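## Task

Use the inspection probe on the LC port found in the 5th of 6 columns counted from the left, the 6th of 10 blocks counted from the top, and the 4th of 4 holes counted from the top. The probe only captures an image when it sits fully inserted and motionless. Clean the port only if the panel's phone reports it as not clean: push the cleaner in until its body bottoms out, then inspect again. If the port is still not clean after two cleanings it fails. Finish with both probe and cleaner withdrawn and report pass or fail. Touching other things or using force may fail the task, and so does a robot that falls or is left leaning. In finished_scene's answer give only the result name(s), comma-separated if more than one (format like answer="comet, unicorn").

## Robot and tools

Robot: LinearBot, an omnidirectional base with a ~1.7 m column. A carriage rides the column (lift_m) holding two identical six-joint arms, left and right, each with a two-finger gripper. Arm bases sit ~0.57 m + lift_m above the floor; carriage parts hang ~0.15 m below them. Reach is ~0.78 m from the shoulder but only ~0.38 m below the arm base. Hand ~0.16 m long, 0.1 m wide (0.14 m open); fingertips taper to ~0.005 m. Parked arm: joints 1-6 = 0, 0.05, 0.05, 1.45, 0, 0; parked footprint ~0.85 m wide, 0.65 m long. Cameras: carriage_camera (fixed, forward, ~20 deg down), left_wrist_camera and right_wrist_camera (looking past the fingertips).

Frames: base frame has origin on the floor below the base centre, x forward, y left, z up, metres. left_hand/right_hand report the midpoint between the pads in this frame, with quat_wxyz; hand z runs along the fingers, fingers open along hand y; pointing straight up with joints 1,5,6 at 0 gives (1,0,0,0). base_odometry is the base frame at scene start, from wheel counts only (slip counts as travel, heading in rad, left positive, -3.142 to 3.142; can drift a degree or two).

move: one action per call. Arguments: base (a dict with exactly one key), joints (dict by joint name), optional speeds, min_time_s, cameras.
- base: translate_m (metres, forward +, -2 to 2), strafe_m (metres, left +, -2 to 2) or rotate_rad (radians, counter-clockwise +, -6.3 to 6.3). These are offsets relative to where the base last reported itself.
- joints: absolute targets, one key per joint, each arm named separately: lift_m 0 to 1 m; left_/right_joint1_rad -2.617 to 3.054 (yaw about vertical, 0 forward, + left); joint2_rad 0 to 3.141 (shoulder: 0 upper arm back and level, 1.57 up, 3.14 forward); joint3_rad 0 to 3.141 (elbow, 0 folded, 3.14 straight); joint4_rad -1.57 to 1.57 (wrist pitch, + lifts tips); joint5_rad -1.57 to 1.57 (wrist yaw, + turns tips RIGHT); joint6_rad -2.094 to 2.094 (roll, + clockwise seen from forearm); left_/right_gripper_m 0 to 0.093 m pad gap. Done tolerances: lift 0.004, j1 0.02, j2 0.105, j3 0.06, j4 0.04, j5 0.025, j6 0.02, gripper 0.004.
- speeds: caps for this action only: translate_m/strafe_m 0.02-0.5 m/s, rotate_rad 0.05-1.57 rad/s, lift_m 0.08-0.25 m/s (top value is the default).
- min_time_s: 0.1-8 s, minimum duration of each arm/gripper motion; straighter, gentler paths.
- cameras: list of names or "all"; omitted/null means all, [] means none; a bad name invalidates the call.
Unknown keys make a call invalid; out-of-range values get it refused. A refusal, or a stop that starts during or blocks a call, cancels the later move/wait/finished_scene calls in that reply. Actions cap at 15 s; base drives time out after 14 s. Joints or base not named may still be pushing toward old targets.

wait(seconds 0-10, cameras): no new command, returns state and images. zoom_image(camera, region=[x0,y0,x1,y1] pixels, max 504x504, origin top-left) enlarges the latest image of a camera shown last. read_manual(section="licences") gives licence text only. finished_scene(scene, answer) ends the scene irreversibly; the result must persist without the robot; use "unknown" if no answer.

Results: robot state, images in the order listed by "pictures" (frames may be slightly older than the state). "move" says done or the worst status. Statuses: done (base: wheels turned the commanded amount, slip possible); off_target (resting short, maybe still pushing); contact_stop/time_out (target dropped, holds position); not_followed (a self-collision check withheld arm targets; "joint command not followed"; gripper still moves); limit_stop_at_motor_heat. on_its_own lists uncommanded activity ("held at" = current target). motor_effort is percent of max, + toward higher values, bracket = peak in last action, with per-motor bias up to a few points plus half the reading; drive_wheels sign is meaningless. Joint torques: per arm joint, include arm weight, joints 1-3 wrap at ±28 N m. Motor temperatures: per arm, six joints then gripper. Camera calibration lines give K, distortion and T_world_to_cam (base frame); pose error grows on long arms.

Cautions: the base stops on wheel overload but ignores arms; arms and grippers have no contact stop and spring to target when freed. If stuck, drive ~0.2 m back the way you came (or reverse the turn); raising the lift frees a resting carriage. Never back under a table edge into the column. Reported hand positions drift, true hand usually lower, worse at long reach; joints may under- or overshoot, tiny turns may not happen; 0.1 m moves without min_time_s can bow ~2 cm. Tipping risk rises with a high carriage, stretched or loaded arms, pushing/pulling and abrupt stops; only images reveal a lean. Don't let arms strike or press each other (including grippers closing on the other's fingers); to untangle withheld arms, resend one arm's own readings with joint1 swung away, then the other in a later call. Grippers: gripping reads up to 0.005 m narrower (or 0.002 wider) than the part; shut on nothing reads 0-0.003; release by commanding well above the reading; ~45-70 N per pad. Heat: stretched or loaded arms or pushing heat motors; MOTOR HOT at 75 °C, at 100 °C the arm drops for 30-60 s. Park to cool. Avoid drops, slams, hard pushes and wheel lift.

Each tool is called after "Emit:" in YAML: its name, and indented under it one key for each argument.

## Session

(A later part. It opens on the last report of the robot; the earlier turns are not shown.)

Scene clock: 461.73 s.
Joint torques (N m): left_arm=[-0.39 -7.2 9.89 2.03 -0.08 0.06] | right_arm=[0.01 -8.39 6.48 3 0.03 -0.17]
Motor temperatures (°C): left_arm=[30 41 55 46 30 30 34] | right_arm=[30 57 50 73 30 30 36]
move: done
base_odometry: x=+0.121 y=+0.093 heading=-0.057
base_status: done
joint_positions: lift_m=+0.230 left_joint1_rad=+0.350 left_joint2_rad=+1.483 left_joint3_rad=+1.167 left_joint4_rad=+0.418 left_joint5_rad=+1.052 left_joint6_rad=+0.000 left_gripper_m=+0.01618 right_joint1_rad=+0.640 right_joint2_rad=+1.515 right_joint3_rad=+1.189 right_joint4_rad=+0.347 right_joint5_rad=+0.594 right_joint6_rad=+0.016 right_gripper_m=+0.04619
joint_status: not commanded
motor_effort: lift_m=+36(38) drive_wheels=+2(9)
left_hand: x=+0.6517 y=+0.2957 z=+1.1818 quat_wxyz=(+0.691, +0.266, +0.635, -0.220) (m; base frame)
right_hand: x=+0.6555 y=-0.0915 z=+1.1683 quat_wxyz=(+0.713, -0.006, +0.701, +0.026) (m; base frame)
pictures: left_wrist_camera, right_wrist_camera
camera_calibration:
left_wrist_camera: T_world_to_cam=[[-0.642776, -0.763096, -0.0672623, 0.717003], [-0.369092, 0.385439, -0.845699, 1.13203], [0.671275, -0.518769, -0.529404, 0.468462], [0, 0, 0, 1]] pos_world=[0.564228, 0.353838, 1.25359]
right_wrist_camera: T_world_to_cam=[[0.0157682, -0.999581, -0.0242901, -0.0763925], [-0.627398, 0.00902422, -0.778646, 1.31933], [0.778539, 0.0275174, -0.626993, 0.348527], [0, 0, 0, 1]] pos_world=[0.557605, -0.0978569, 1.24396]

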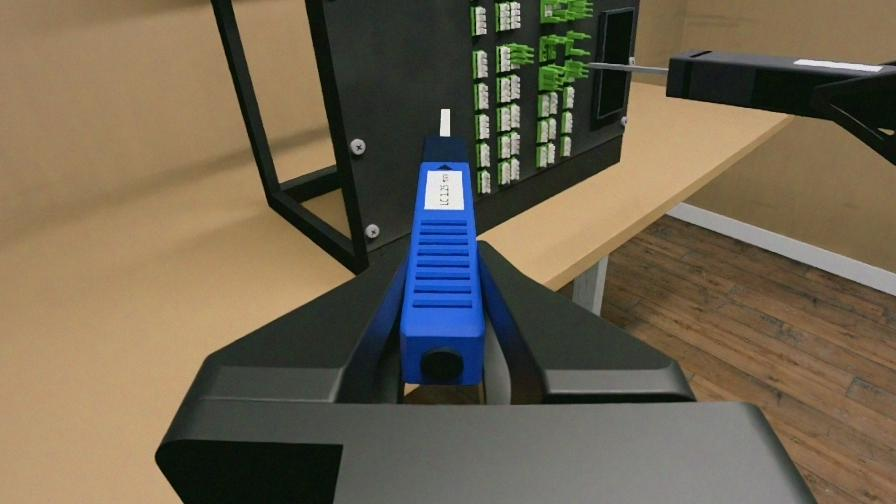

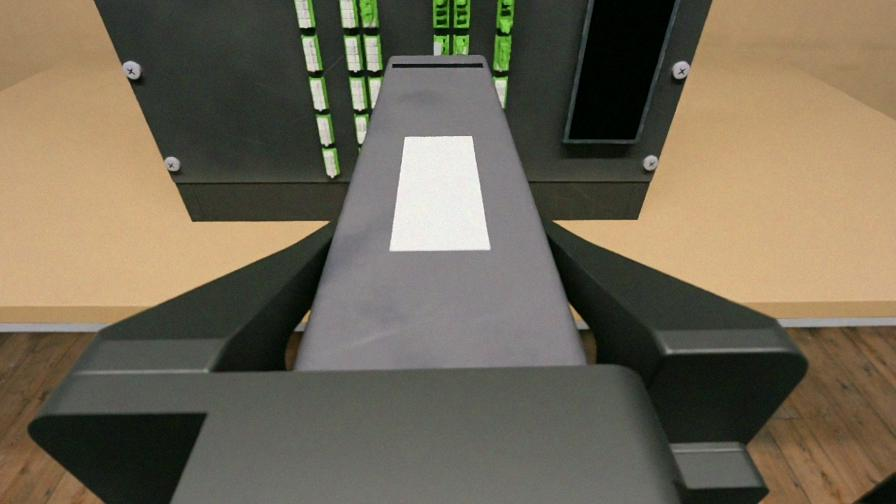

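Emit:
move:
  base: {"strafe_m":-0.0155}
  speeds: {"strafe_m":0.03}
  joints: {"lift_m":0.232}
  cameras: []

Emit:
move:
  base: {"translate_m":0.022}
  speeds: {"translate_m":0.03}
  cameras: ["right_wrist_camera","left_wrist_camera"]

Emit:
zoom_image:
  camera: "left_wrist_camera"
  region: [540, 20, 620, 100]

Emit:
zoom_image:
  camera: "right_wrist_camera"
  region: [410, 10, 460, 60]

Scene clock: 467.63 s.
Joint torques (N m): left_arm=[-0.36 -7.21 9.89 2.04 -0.09 0.05] | right_arm=[-0.02 -8.49 6.48 3.06 0.03 -0.18]
Motor temperatures (°C): left_arm=[30 41 55 46 30 30 34] | right_arm=[30 56 50 73 30 30 36]
move: done
base_odometry: x=+0.120 y=+0.078 heading=-0.057
base_status: done
joint_positions: lift_m=+0.232 left_joint1_rad=+0.350 left_joint2_rad=+1.483 left_joint3_rad=+1.167 left_joint4_rad=+0.419 left_joint5_rad=+1.052 left_joint6_rad=+0.000 left_gripper_m=+0.01618 right_joint1_rad=+0.640 right_joint2_rad=+1.515 right_joint3_rad=+1.189 right_joint4_rad=+0.347 right_joint5_rad=+0.596 right_joint6_rad=+0.016 right_gripper_m=+0.04619
joint_status: all done
motor_effort: lift_m=+41(44) drive_wheels=+3(13)
left_hand: x=+0.6517 y=+0.2959 z=+1.1837 quat_wxyz=(+0.691, +0.266, +0.635, -0.219) (m; base frame)
right_hand: x=+0.6555 y=-0.0918 z=+1.1699 quat_wxyz=(+0.713, -0.006, +0.701, +0.026) (m; base frame)
pictures: none
No camera images: "cameras" was empty.

Scene clock: 468.87 s.
Joint torques (N m): left_arm=[-0.39 -7.13 9.95 2.02 -0.07 0.05] | right_arm=[0.01 -8.39 6.38 2.98 0.02 -0.17]
Motor temperatures (°C): left_arm=[30 41 55 46 30 30 34] | right_arm=[30 56 50 73 30 30 36]
move: done
base_odometry: x=+0.142 y=+0.076 heading=-0.057
base_status: done
joint_positions: lift_m=+0.232 left_joint1_rad=+0.350 left_joint2_rad=+1.483 left_joint3_rad=+1.167 left_joint4_rad=+0.420 left_joint5_rad=+1.052 left_joint6_rad=+0.000 left_gripper_m=+0.01618 right_joint1_rad=+0.640 right_joint2_rad=+1.515 right_joint3_rad=+1.189 right_joint4_rad=+0.347 right_joint5_rad=+0.595 right_joint6_rad=+0.016 right_gripper_m=+0.04619
joint_status: not commanded
motor_effort: lift_m=+40(42) drive_wheels=-2(14)
left_hand: x=+0.6517 y=+0.2959 z=+1.1838 quat_wxyz=(+0.691, +0.267, +0.635, -0.219) (m; base frame)
right_hand: x=+0.6554 y=-0.0915 z=+1.1699 quat_wxyz=(+0.713, -0.006, +0.701, +0.026) (m; base frame)
pictures: left_wrist_camera, right_wrist_camera
camera_calibration:
left_wrist_camera: T_world_to_cam=[[-0.642319, -0.763336, -0.0688865, 0.718935], [-0.367726, 0.385786, -0.846136, 1.13308], [0.672461, -0.518158, -0.528496, 0.467568], [0, 0, 0, 1]] pos_world=[0.564028, 0.353935, 1.25537]
right_wrist_camera: T_world_to_cam=[[0.0149418, -0.999599, -0.0240403, -0.0761059], [-0.627631, 0.00934008, -0.778455, 1.32049], [0.778367, 0.0267199, -0.62724, 0.349853], [0, 0, 0, 1]] pos_world=[0.557606, -0.097757, 1.24556]

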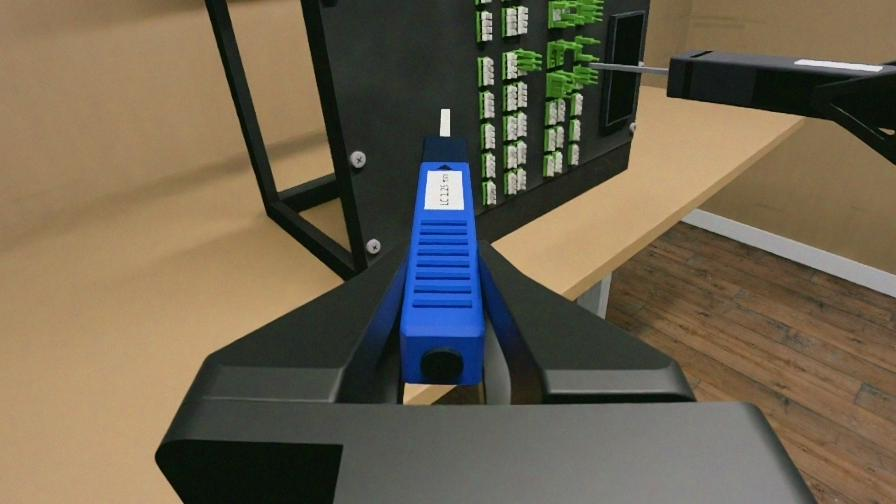

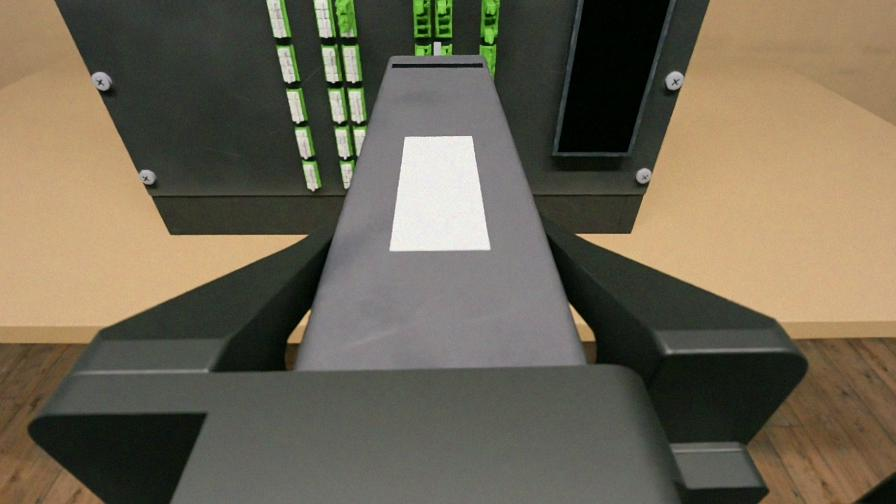

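Scaled by 6.300 from the camera's 896x504 image, which has a finer 1280x720 frame.

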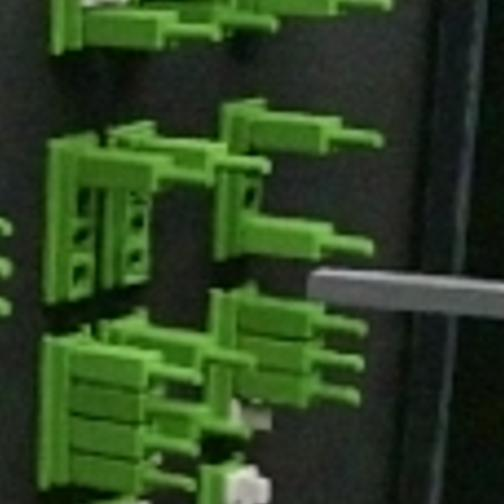

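Scaled by 10.080 from the camera's 896x504 image, which has a finer 1280x720 frame.

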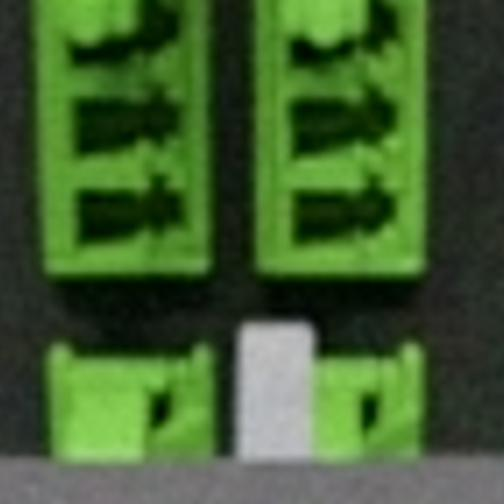

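Emit:
move:
  base: {"strafe_m":-0.0035}
  speeds: {"strafe_m":0.03}
  cameras: []

Emit:
move:
  base: {"translate_m":0.018}
  speeds: {"translate_m":0.03}
  cameras: ["right_wrist_camera","left_wrist_camera"]

Emit:
zoom_image:
  camera: "left_wrist_camera"
  region: [560, 40, 620, 100]

Emit:
zoom_image:
  camera: "right_wrist_camera"
  region: [420, 20, 460, 60]

Scene clock: 477.07 s.
Joint torques (N m): left_arm=[-0.35 -7.16 10 2.02 -0.05 0.04] | right_arm=[0.08 -8.62 6.52 3.05 0 -0.16]
Motor temperatures (°C): left_arm=[30 41 55 45 30 30 34] | right_arm=[30 56 50 74 30 30 36]
move: done
base_odometry: x=+0.141 y=+0.073 heading=-0.056
base_status: done
joint_positions: lift_m=+0.232 left_joint1_rad=+0.349 left_joint2_rad=+1.483 left_joint3_rad=+1.167 left_joint4_rad=+0.420 left_joint5_rad=+1.051 left_joint6_rad=+0.000 left_gripper_m=+0.01618 right_joint1_rad=+0.639 right_joint2_rad=+1.515 right_joint3_rad=+1.189 right_joint4_rad=+0.347 right_joint5_rad=+0.597 right_joint6_rad=+0.016 right_gripper_m=+0.04619
joint_status: not commanded
motor_effort: lift_m=+40(42) drive_wheels=-2(8)
left_hand: x=+0.6518 y=+0.2957 z=+1.1838 quat_wxyz=(+0.691, +0.266, +0.635, -0.219) (m; base frame)
right_hand: x=+0.6557 y=-0.0925 z=+1.1699 quat_wxyz=(+0.713, -0.005, +0.701, +0.025) (m; base frame)
pictures: none
No camera images: "cameras" was empty.

Scene clock: 478.17 s.
Joint torques (N m): left_arm=[-0.46 -7.16 9.89 2 -0.09 0.04] | right_arm=[0.16 -8.47 6.34 3.05 -0.03 -0.15]
Motor temperatures (°C): left_arm=[30 41 55 45 30 30 34] | right_arm=[30 55 50 74 30 30 36]
move: done
base_odometry: x=+0.159 y=+0.072 heading=-0.057
base_status: done
joint_positions: lift_m=+0.232 left_joint1_rad=+0.349 left_joint2_rad=+1.483 left_joint3_rad=+1.167 left_joint4_rad=+0.420 left_joint5_rad=+1.052 left_joint6_rad=+0.000 left_gripper_m=+0.01618 right_joint1_rad=+0.639 right_joint2_rad=+1.515 right_joint3_rad=+1.189 right_joint4_rad=+0.347 right_joint5_rad=+0.598 right_joint6_rad=+0.016 right_gripper_m=+0.04619
joint_status: not commanded
motor_effort: lift_m=+41(43) drive_wheels=+2(12)
left_hand: x=+0.6518 y=+0.2956 z=+1.1839 quat_wxyz=(+0.691, +0.267, +0.635, -0.219) (m; base frame)
right_hand: x=+0.6556 y=-0.0923 z=+1.1700 quat_wxyz=(+0.713, -0.005, +0.701, +0.025) (m; base frame)
pictures: left_wrist_camera, right_wrist_camera
camera_calibration:
left_wrist_camera: T_world_to_cam=[[-0.642292, -0.763323, -0.0692782, 0.719249], [-0.367379, 0.38593, -0.846221, 1.13318], [0.672677, -0.518069, -0.528309, 0.467009], [0, 0, 0, 1]] pos_world=[0.564127, 0.353635, 1.25547]
right_wrist_camera: T_world_to_cam=[[0.0119237, -0.999633, -0.0243441, -0.074448], [-0.627437, 0.0114768, -0.778583, 1.3209], [0.778576, 0.024558, -0.627069, 0.349307], [0, 0, 0, 1]] pos_world=[0.557706, -0.0981586, 1.24566]

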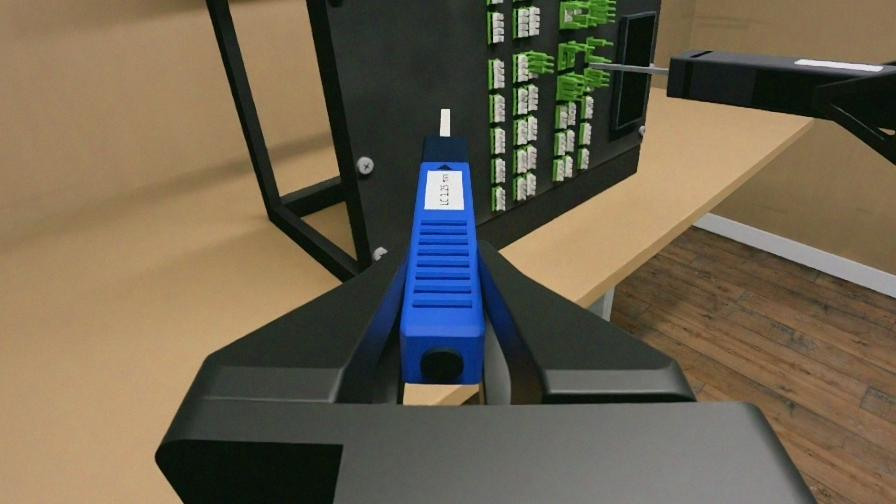

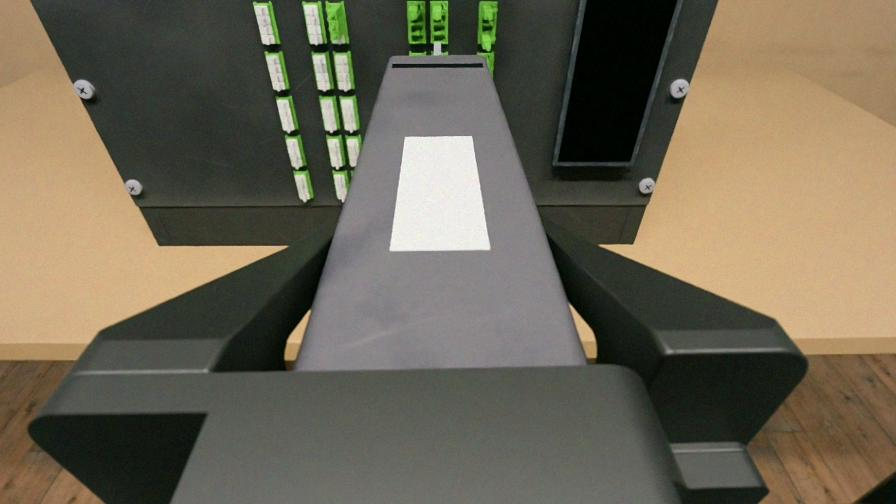

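Scaled by 8.400 from the camera's 896x504 image, which has a finer 1280x720 frame.

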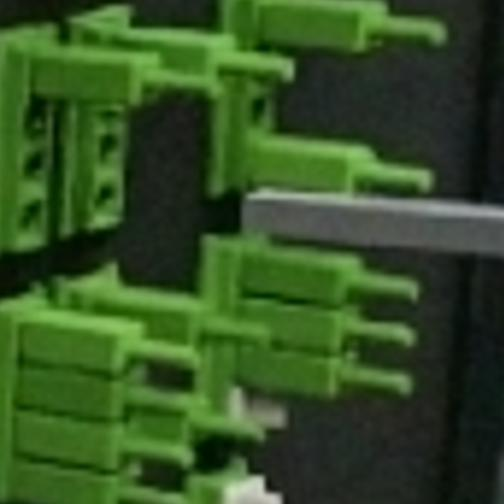

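Scaled by 12.600 from the camera's 896x504 image, which has a finer 1280x720 frame.

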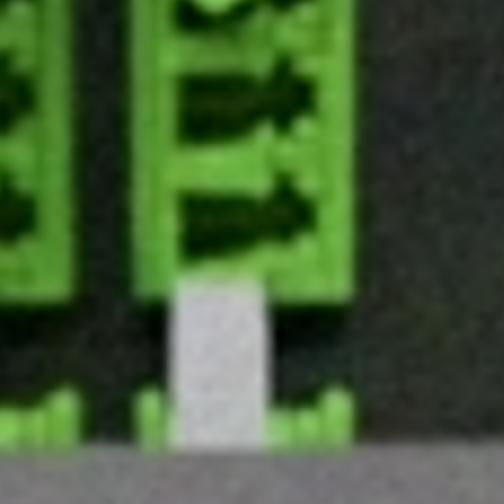

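Emit:
move:
  base: {"translate_m":0.012}
  speeds: {"translate_m":0.03}
  cameras: ["right_wrist_camera","left_wrist_camera"]

Emit:
zoom_image:
  camera: "left_wrist_camera"
  region: [560, 40, 620, 100]

Emit:
zoom_image:
  camera: "right_wrist_camera"
  region: [420, 20, 460, 60]

Scene clock: 488.93 s.
Joint torques (N m): left_arm=[-0.43 -7.17 9.95 2.01 -0.08 0.05] | right_arm=[-0.06 -8.4 6.37 3.05 0 -0.16]
Motor temperatures (°C): left_arm=[30 41 55 45 30 30 34] | right_arm=[30 55 50 75 30 30 37]
move: done
MOTOR HOT: joint 4 (wrist pitch) of the right arm reports 75 °C; the controller stops that arm at 100 °C. To cool a motor, set the load down, stop pushing, or move to a pose that needs little force.
base_odometry: x=+0.171 y=+0.071 heading=-0.057
base_status: done
joint_positions: lift_m=+0.232 left_joint1_rad=+0.349 left_joint2_rad=+1.483 left_joint3_rad=+1.167 left_joint4_rad=+0.420 left_joint5_rad=+1.052 left_joint6_rad=+0.000 left_gripper_m=+0.01618 right_joint1_rad=+0.640 right_joint2_rad=+1.515 right_joint3_rad=+1.189 right_joint4_rad=+0.347 right_joint5_rad=+0.598 right_joint6_rad=+0.016 right_gripper_m=+0.04619
joint_status: not commanded
motor_effort: lift_m=+41(42) drive_wheels=-2(14)
left_hand: x=+0.6518 y=+0.2956 z=+1.1839 quat_wxyz=(+0.691, +0.267, +0.635, -0.219) (m; base frame)
right_hand: x=+0.6555 y=-0.0921 z=+1.1700 quat_wxyz=(+0.713, -0.005, +0.701, +0.025) (m; base frame)
pictures: left_wrist_camera, right_wrist_camera
camera_calibration:
left_wrist_camera: T_world_to_cam=[[-0.642292, -0.763323, -0.0692782, 0.719249], [-0.367379, 0.38593, -0.846221, 1.13318], [0.672677, -0.518069, -0.528309, 0.467009], [0, 0, 0, 1]] pos_world=[0.564127, 0.353635, 1.25547]
right_wrist_camera: T_world_to_cam=[[0.0122831, -0.999628, -0.0243702, -0.0745141], [-0.627436, 0.0112717, -0.778587, 1.32082], [0.778571, 0.0248542, -0.627064, 0.349407], [0, 0, 0, 1]] pos_world=[0.557606, -0.0980584, 1.24566]

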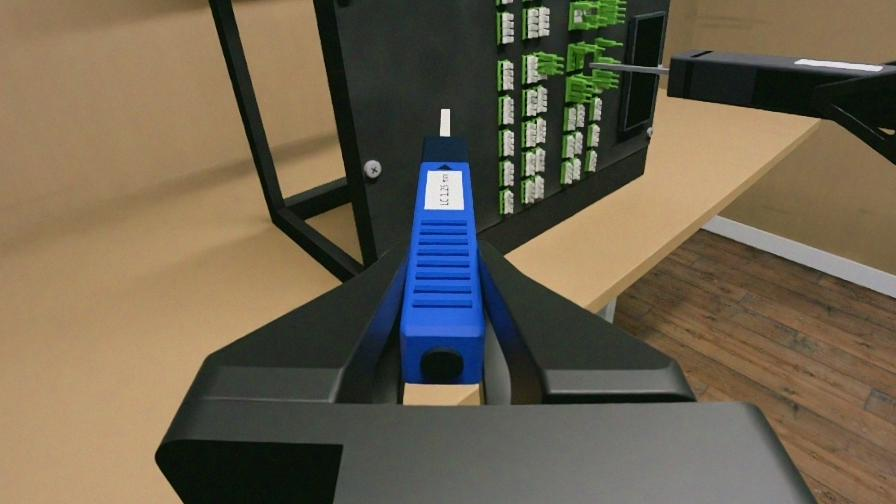

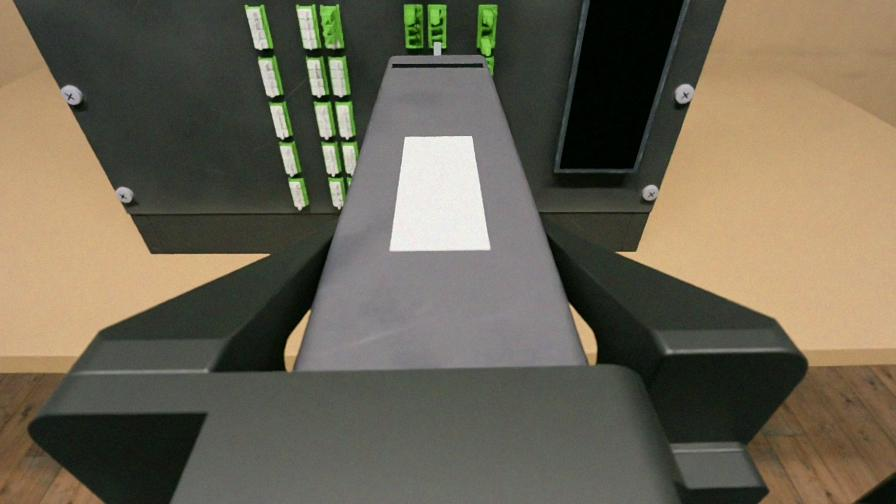

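Scaled by 8.400 from the camera's 896x504 image, which has a finer 1280x720 frame.

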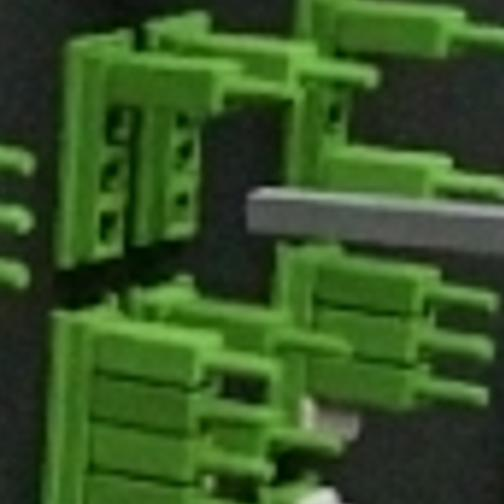

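Scaled by 12.600 from the camera's 896x504 image, which has a finer 1280x720 frame.

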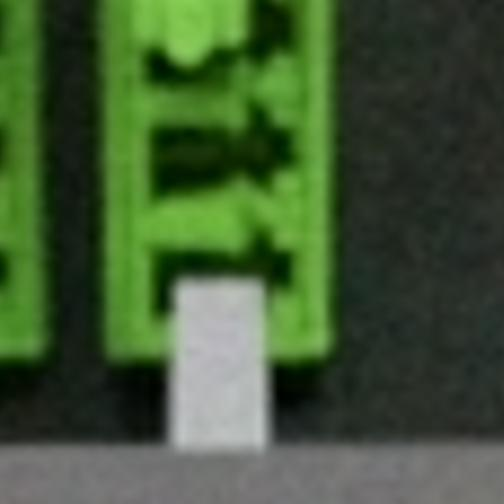

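Emit:
move:
  base: {"strafe_m":0.0011}
  speeds: {"strafe_m":0.02}
  cameras: []

Emit:
move:
  base: {"translate_m":0.004}
  speeds: {"translate_m":0.02}
  cameras: ["right_wrist_camera","left_wrist_camera"]

Emit:
zoom_image:
  camera: "left_wrist_camera"
  region: [560, 40, 620, 100]

Emit:
zoom_image:
  camera: "right_wrist_camera"
  region: [420, 20, 460, 60]

Scene clock: 495.20 s.
Joint torques (N m): left_arm=[-0.5 -7.15 9.96 2 -0.08 0.05] | right_arm=[0.05 -8.4 6.54 3.02 -0.03 -0.14]
Motor temperatures (°C): left_arm=[30 41 55 45 30 30 34] | right_arm=[30 55 50 75 30 30 37]
move: done
MOTOR HOT: still on. Joint 4 (wrist pitch) of the right arm reports 75 °C.
base_odometry: x=+0.171 y=+0.072 heading=-0.057
base_status: done
joint_positions: lift_m=+0.232 left_joint1_rad=+0.350 left_joint2_rad=+1.483 left_joint3_rad=+1.167 left_joint4_rad=+0.420 left_joint5_rad=+1.051 left_joint6_rad=+0.000 left_gripper_m=+0.01618 right_joint1_rad=+0.640 right_joint2_rad=+1.515 right_joint3_rad=+1.189 right_joint4_rad=+0.347 right_joint5_rad=+0.598 right_joint6_rad=+0.016 right_gripper_m=+0.04619
joint_status: not commanded
motor_effort: lift_m=+41(42) drive_wheels=+3(4)
left_hand: x=+0.6519 y=+0.2962 z=+1.1839 quat_wxyz=(+0.691, +0.266, +0.635, -0.219) (m; base frame)
right_hand: x=+0.6555 y=-0.0921 z=+1.1699 quat_wxyz=(+0.713, -0.005, +0.701, +0.025) (m; base frame)
pictures: none
No camera images: "cameras" was empty.

Scene clock: 495.77 s.
Joint torques (N m): left_arm=[-0.42 -7.19 9.88 2 -0.07 0.05] | right_arm=[0.1 -8.43 6.45 2.99 -0.03 -0.17]
Motor temperatures (°C): left_arm=[30 41 55 45 30 30 34] | right_arm=[30 55 50 75 30 30 37]
move: done
MOTOR HOT: still on. Joint 4 (wrist pitch) of the right arm reports 75 °C.
base_odometry: x=+0.175 y=+0.072 heading=-0.057
base_status: done
joint_positions: lift_m=+0.232 left_joint1_rad=+0.350 left_joint2_rad=+1.483 left_joint3_rad=+1.167 left_joint4_rad=+0.420 left_joint5_rad=+1.051 left_joint6_rad=+0.000 left_gripper_m=+0.01618 right_joint1_rad=+0.639 right_joint2_rad=+1.515 right_joint3_rad=+1.189 right_joint4_rad=+0.347 right_joint5_rad=+0.598 right_joint6_rad=+0.016 right_gripper_m=+0.04619
joint_status: not commanded
motor_effort: lift_m=+41(42) drive_wheels=-2(11)
left_hand: x=+0.6519 y=+0.2962 z=+1.1838 quat_wxyz=(+0.691, +0.266, +0.635, -0.219) (m; base frame)
right_hand: x=+0.6556 y=-0.0923 z=+1.1699 quat_wxyz=(+0.713, -0.005, +0.701, +0.025) (m; base frame)
pictures: left_wrist_camera, right_wrist_camera
camera_calibration:
left_wrist_camera: T_world_to_cam=[[-0.640875, -0.764554, -0.0688165, 0.718676], [-0.368411, 0.38498, -0.846205, 1.13381], [0.673463, -0.51696, -0.528394, 0.466479], [0, 0, 0, 1]] pos_world=[0.564132, 0.354124, 1.25537]
right_wrist_camera: T_world_to_cam=[[0.0115376, -0.999641, -0.024183, -0.0744367], [-0.627606, 0.0115882, -0.778445, 1.32075], [0.778446, 0.0241588, -0.627247, 0.349498], [0, 0, 0, 1]] pos_world=[0.557707, -0.0981585, 1.24556]

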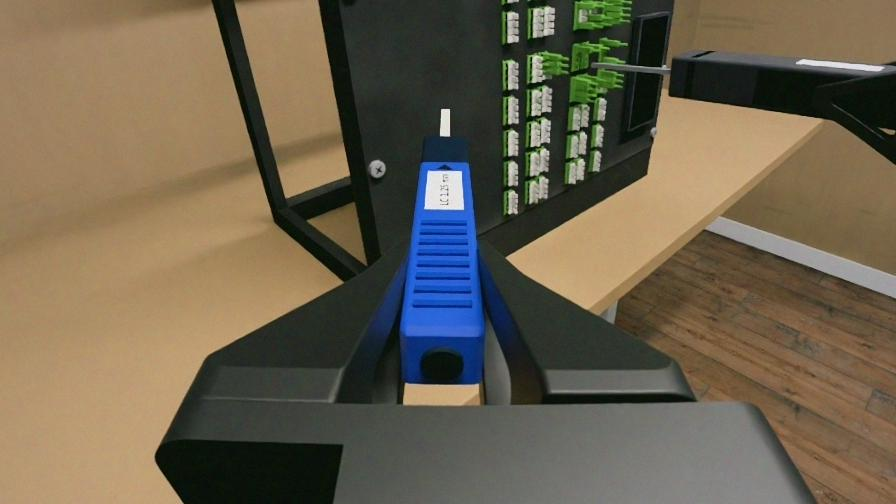

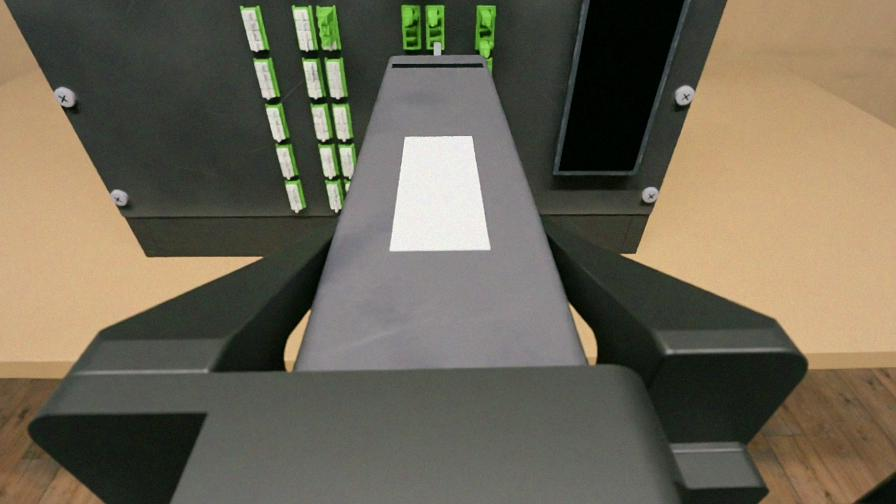

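Scaled by 8.400 from the camera's 896x504 image, which has a finer 1280x720 frame.

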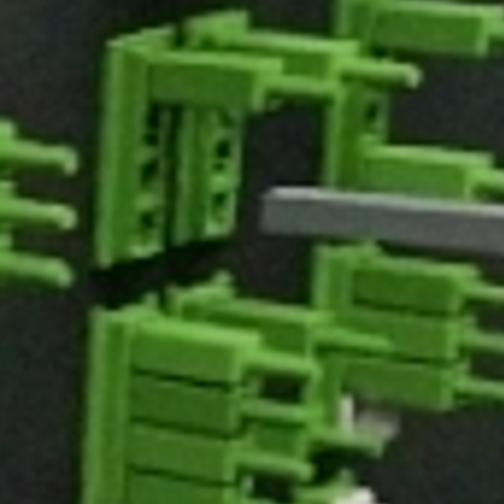

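Scaled by 12.600 from the camera's 896x504 image, which has a finer 1280x720 frame.

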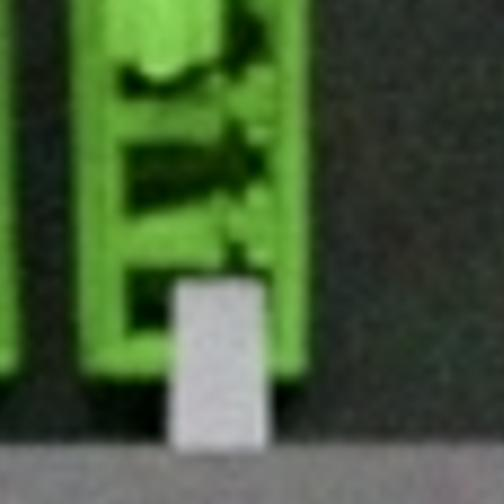

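Emit:
move:
  joints: {"right_joint1_rad":0.650,"right_joint5_rad":0.609}
  min_time_s: 0.5
  cameras: ["right_wrist_camera","left_wrist_camera"]

Emit:
zoom_image:
  camera: "left_wrist_camera"
  region: [560, 40, 620, 100]

Emit:
zoom_image:
  camera: "right_wrist_camera"
  region: [420, 20, 460, 60]

Scene clock: 503.43 s.
Joint torques (N m): left_arm=[-0.42 -7.15 9.91 2 -0.07 0.04] | right_arm=[0.54 -8.46 6.39 3.05 0.07 -0.15]
Motor temperatures (°C): left_arm=[30 41 56 45 30 30 34] | right_arm=[30 54 50 75 30 30 37]
move: done
MOTOR HOT: still on. Joint 4 (wrist pitch) of the right arm reports 75 °C.
base_odometry: x=+0.175 y=+0.072 heading=-0.057
base_status: not commanded
joint_positions: lift_m=+0.232 left_joint1_rad=+0.350 left_joint2_rad=+1.483 left_joint3_rad=+1.167 left_joint4_rad=+0.420 left_joint5_rad=+1.051 left_joint6_rad=+0.000 left_gripper_m=+0.01618 right_joint1_rad=+0.645 right_joint2_rad=+1.515 right_joint3_rad=+1.189 right_joint4_rad=+0.347 right_joint5_rad=+0.600 right_joint6_rad=+0.016 right_gripper_m=+0.04619
joint_status: all done
motor_effort: lift_m=+41(42) drive_wheels=-2(2)
left_hand: x=+0.6519 y=+0.2962 z=+1.1838 quat_wxyz=(+0.691, +0.266, +0.635, -0.219) (m; base frame)
right_hand: x=+0.6545 y=-0.0903 z=+1.1699 quat_wxyz=(+0.713, -0.006, +0.701, +0.026) (m; base frame)
pictures: left_wrist_camera, right_wrist_camera
camera_calibration:
left_wrist_camera: T_world_to_cam=[[-0.640875, -0.764554, -0.0688165, 0.718676], [-0.368411, 0.38498, -0.846205, 1.13381], [0.673463, -0.51696, -0.528394, 0.466479], [0, 0, 0, 1]] pos_world=[0.564132, 0.354124, 1.25537]
right_wrist_camera: T_world_to_cam=[[0.0153803, -0.99959, -0.0241309, -0.0750233], [-0.627678, 0.0091338, -0.77842, 1.31988], [0.778321, 0.0271187, -0.62728, 0.350635], [0, 0, 0, 1]] pos_world=[0.556706, -0.0965569, 1.24556]

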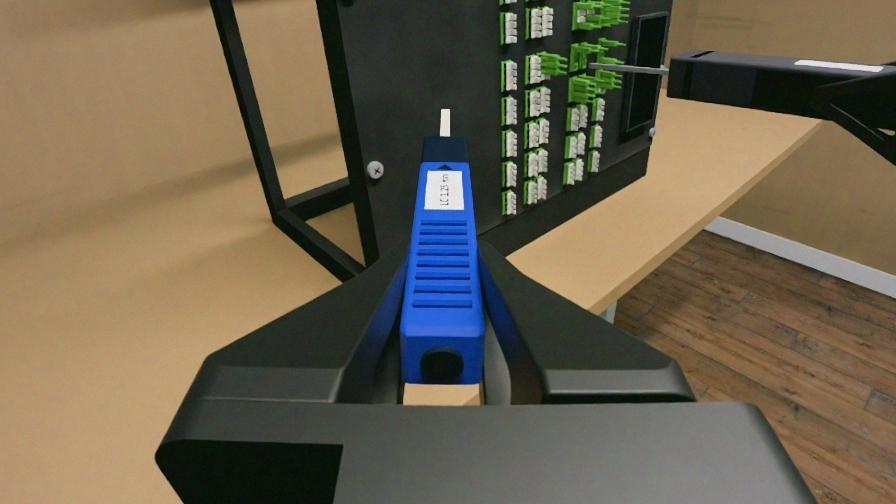

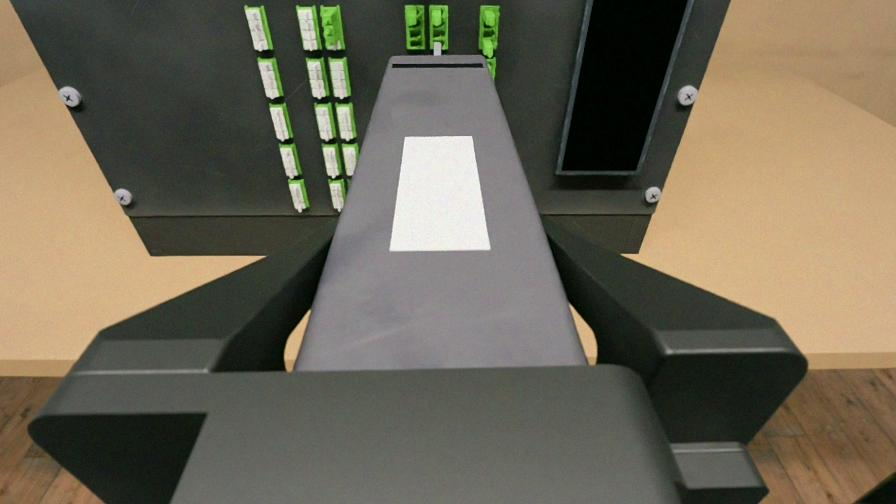

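Scaled by 8.400 from the camera's 896x504 image, which has a finer 1280x720 frame.

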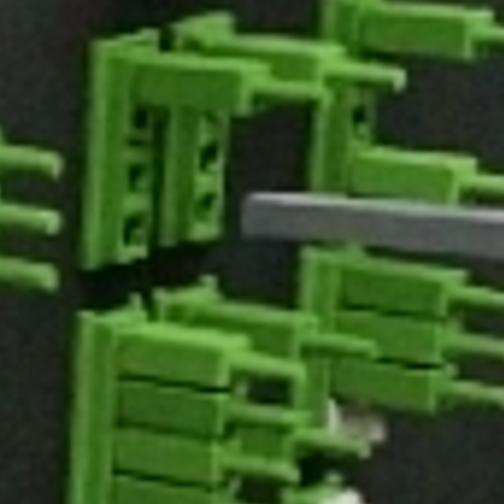

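Scaled by 12.600 from the camera's 896x504 image, which has a finer 1280x720 frame.

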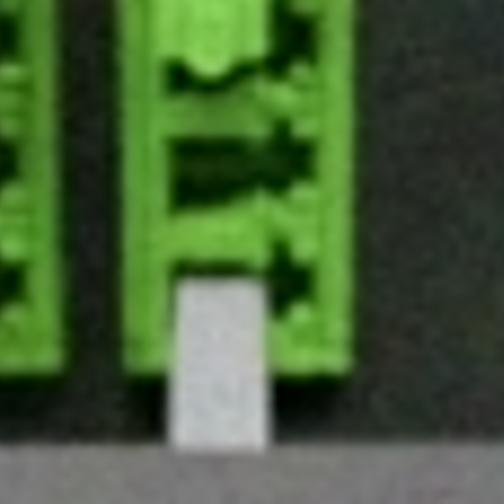

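Emit:
move:
  base: {"translate_m": 0.003}
  speeds: {"translate_m": 0.02}
  cameras: ["right_wrist_camera","left_wrist_camera"]

Emit:
zoom_image:
  camera: "right_wrist_camera"
  region: [420, 20, 460, 60]

Emit:
zoom_image:
  camera: "left_wrist_camera"
  region: [560, 40, 620, 100]

Scene clock: 526.47 s.
Joint torques (N m): left_arm=[-0.46 -7.15 9.87 1.99 -0.07 0.04] | right_arm=[0.59 -8.5 6.48 2.99 0.05 -0.15]
Motor temperatures (°C): left_arm=[30 41 56 45 30 30 34] | right_arm=[30 54 51 76 30 30 37]
move: done
MOTOR HOT: still on. Joint 4 (wrist pitch) of the right arm reports 76 °C.
base_odometry: x=+0.178 y=+0.072 heading=-0.058
base_status: done
joint_positions: lift_m=+0.232 left_joint1_rad=+0.350 left_joint2_rad=+1.483 left_joint3_rad=+1.167 left_joint4_rad=+0.421 left_joint5_rad=+1.051 left_joint6_rad=+0.000 left_gripper_m=+0.01618 right_joint1_rad=+0.645 right_joint2_rad=+1.515 right_joint3_rad=+1.189 right_joint4_rad=+0.347 right_joint5_rad=+0.602 right_joint6_rad=+0.016 right_gripper_m=+0.04619
joint_status: not commanded
motor_effort: lift_m=+42(42) drive_wheels=+3(12)
left_hand: x=+0.6519 y=+0.2962 z=+1.1839 quat_wxyz=(+0.692, +0.266, +0.635, -0.218) (m; base frame)
right_hand: x=+0.6545 y=-0.0907 z=+1.1701 quat_wxyz=(+0.713, -0.005, +0.701, +0.025) (m; base frame)
pictures: left_wrist_camera, right_wrist_camera
camera_calibration:
left_wrist_camera: T_world_to_cam=[[-0.640778, -0.764575, -0.0694864, 0.719411], [-0.367858, 0.385213, -0.84634, 1.13362], [0.673857, -0.516755, -0.528091, 0.465921], [0, 0, 0, 1]] pos_world=[0.564032, 0.354123, 1.25547]
right_wrist_camera: T_world_to_cam=[[0.0126838, -0.999615, -0.0246721, -0.0730483], [-0.627222, 0.0112624, -0.778759, 1.32027], [0.778738, 0.0253524, -0.626837, 0.349827], [0, 0, 0, 1]] pos_world=[0.556606, -0.0967586, 1.24566]

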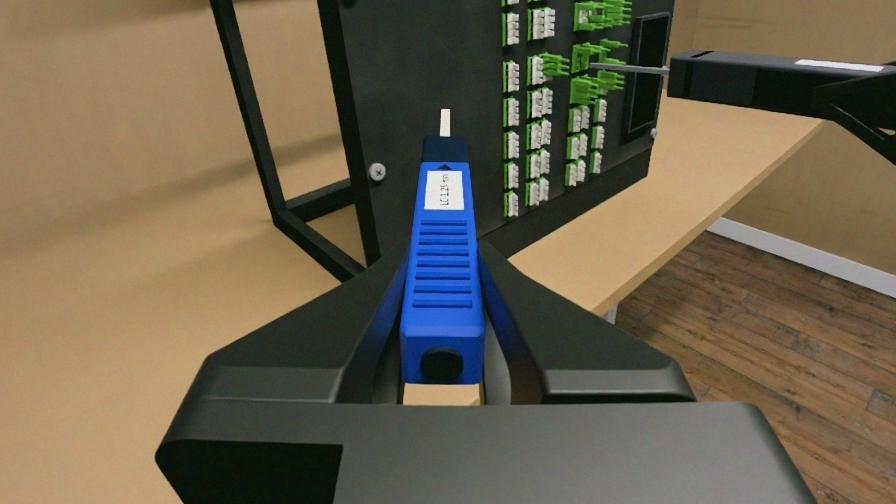

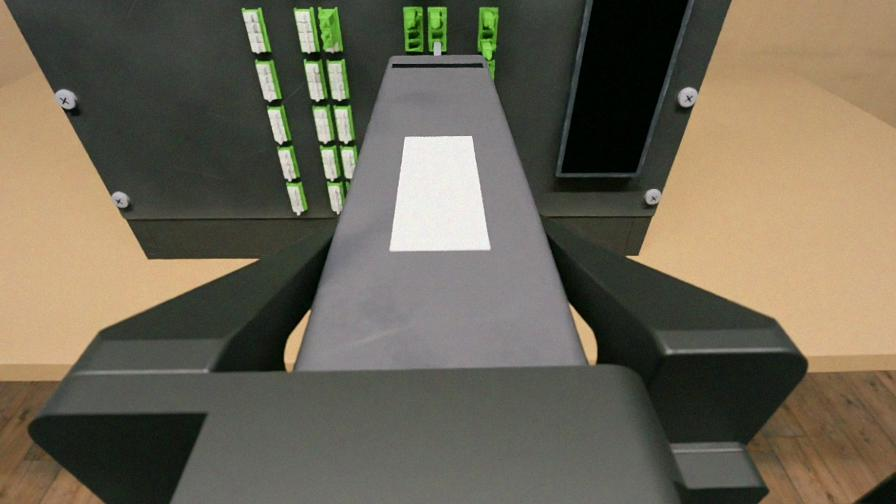

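Scaled by 12.600 from the camera's 896x504 image, which has a finer 1280x720 frame.

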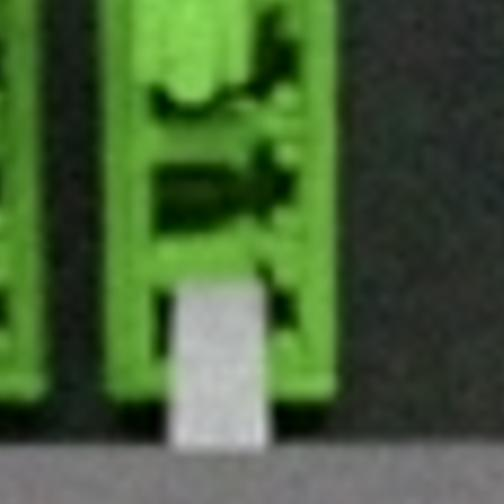

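Scaled by 8.400 from the camera's 896x504 image, which has a finer 1280x720 frame.

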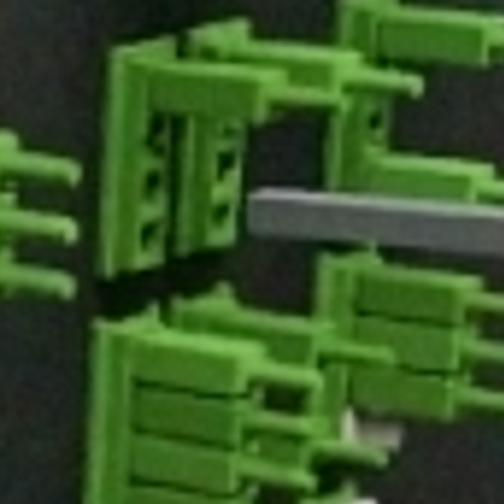

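Emit:
zoom_image:
  camera: "right_wrist_camera"
  region: [425, 25, 450, 50]

Emit:
zoom_image:
  camera: "left_wrist_camera"
  region: [570, 45, 600, 75]

Scaled by 20.160 from the camera's 896x504 image, which has a finer 1280x720 frame.

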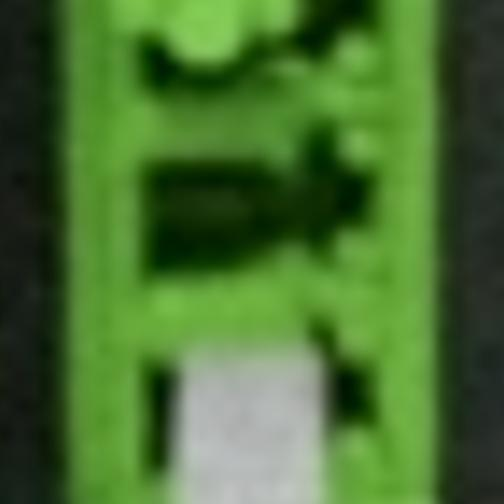

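Scaled by 16.800 from the camera's 896x504 image, which has a finer 1280x720 frame.

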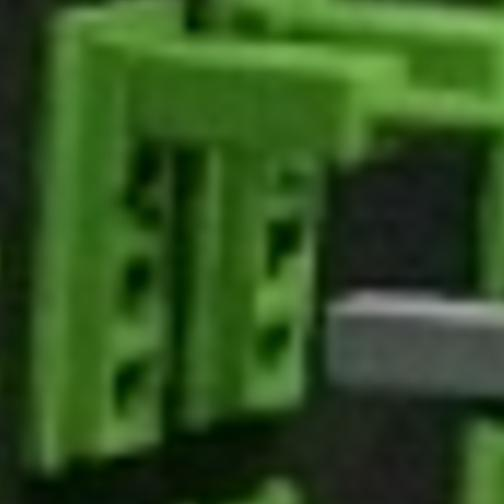

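Emit:
move:
  joints: {"right_joint1_rad": 0.656, "right_joint5_rad": 0.614}
  cameras: ["right_wrist_camera"]

Emit:
zoom_image:
  camera: "right_wrist_camera"
  region: [425, 25, 450, 50]

Scene clock: 545.53 s.
Joint torques (N m): left_arm=[-0.46 -7.19 9.95 2 -0.07 0.05] | right_arm=[0.46 -8.38 6.54 3.01 0.07 -0.18]
Motor temperatures (°C): left_arm=[30 41 56 45 30 30 34] | right_arm=[30 53 51 77 30 30 37]
move: done
MOTOR HOT: still on. Joint 4 (wrist pitch) of the right arm reports 77 °C.
base_odometry: x=+0.178 y=+0.072 heading=-0.058
base_status: not commanded
joint_positions: lift_m=+0.232 left_joint1_rad=+0.350 left_joint2_rad=+1.483 left_joint3_rad=+1.167 left_joint4_rad=+0.421 left_joint5_rad=+1.051 left_joint6_rad=+0.000 left_gripper_m=+0.01618 right_joint1_rad=+0.650 right_joint2_rad=+1.515 right_joint3_rad=+1.189 right_joint4_rad=+0.347 right_joint5_rad=+0.604 right_joint6_rad=+0.016 right_gripper_m=+0.04619
joint_status: all done
motor_effort: lift_m=+42(42) drive_wheels=+3(3)
left_hand: x=+0.6519 y=+0.2962 z=+1.1839 quat_wxyz=(+0.692, +0.266, +0.635, -0.218) (m; base frame)
right_hand: x=+0.6533 y=-0.0886 z=+1.1699 quat_wxyz=(+0.713, -0.006, +0.701, +0.026) (m; base frame)
pictures: right_wrist_camera
camera_calibration:
right_wrist_camera: T_world_to_cam=[[0.016457, -0.999571, -0.02421, -0.0739029], [-0.62778, 0.008516, -0.778345, 1.31902], [0.778217, 0.0280077, -0.62737, 0.351781], [0, 0, 0, 1]] pos_world=[0.555505, -0.0949565, 1.24556]

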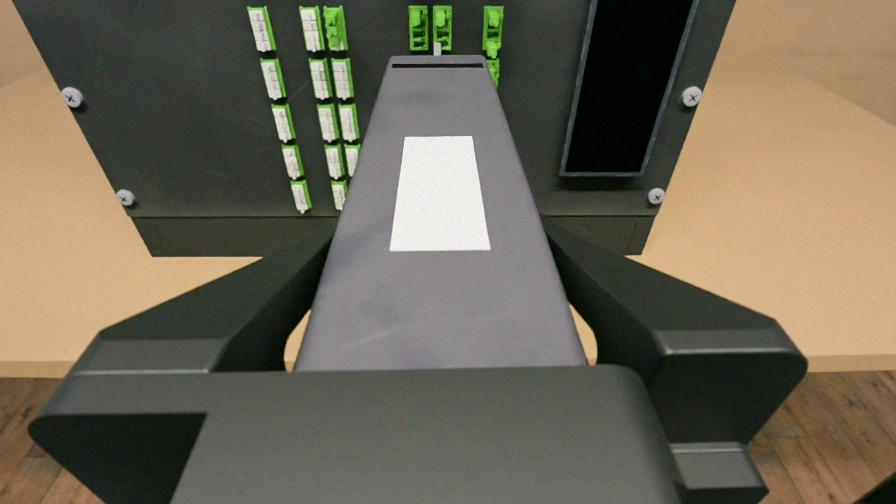

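Scaled by 20.160 from the camera's 896x504 image, which has a finer 1280x720 frame.

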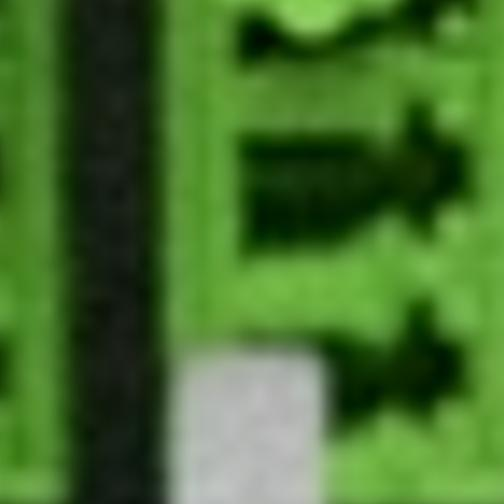

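Emit:
move:
  joints: {"right_joint5_rad": 0.621}
  cameras: ["right_wrist_camera"]

Emit:
zoom_image:
  camera: "right_wrist_camera"
  region: [425, 25, 450, 50]

Scene clock: 549.13 s.
Joint torques (N m): left_arm=[-0.44 -7.17 9.95 2.01 -0.07 0.05] | right_arm=[0.44 -8.4 6.52 3.01 0.07 -0.16]
Motor temperatures (°C): left_arm=[30 41 56 45 30 30 34] | right_arm=[30 53 51 77 30 30 37]
move: done
MOTOR HOT: still on. Joint 4 (wrist pitch) of the right arm reports 77 °C.
base_odometry: x=+0.178 y=+0.072 heading=-0.058
base_status: not commanded
joint_positions: lift_m=+0.232 left_joint1_rad=+0.350 left_joint2_rad=+1.483 left_joint3_rad=+1.167 left_joint4_rad=+0.421 left_joint5_rad=+1.051 left_joint6_rad=+0.000 left_gripper_m=+0.01618 right_joint1_rad=+0.650 right_joint2_rad=+1.515 right_joint3_rad=+1.189 right_joint4_rad=+0.347 right_joint5_rad=+0.610 right_joint6_rad=+0.016 right_gripper_m=+0.04619
joint_status: all done
motor_effort: lift_m=+41(42) drive_wheels=+3(3)
left_hand: x=+0.6519 y=+0.2962 z=+1.1839 quat_wxyz=(+0.692, +0.266, +0.635, -0.218) (m; base frame)
right_hand: x=+0.6534 y=-0.0896 z=+1.1699 quat_wxyz=(+0.713, -0.004, +0.701, +0.024) (m; base frame)
pictures: right_wrist_camera
camera_calibration:
right_wrist_camera: T_world_to_cam=[[0.0104144, -0.99965, -0.0243233, -0.070815], [-0.627722, 0.0123988, -0.778339, 1.31935], [0.778368, 0.0233741, -0.627373, 0.351268], [0, 0, 0, 1]] pos_world=[0.555507, -0.0953591, 1.24556]

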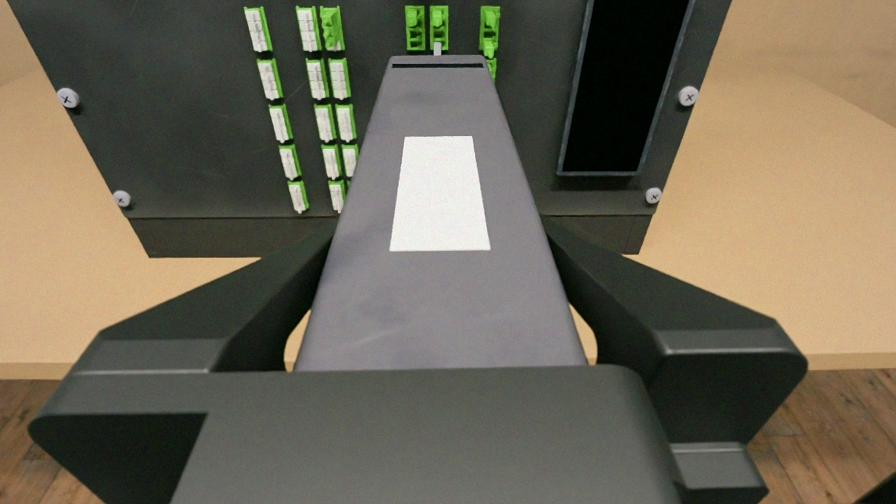

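Scaled by 20.160 from the camera's 896x504 image, which has a finer 1280x720 frame.

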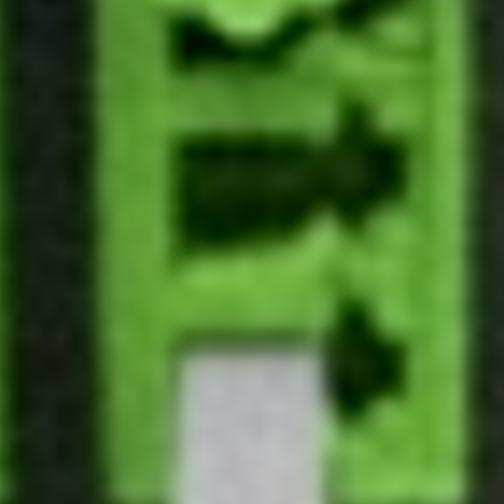

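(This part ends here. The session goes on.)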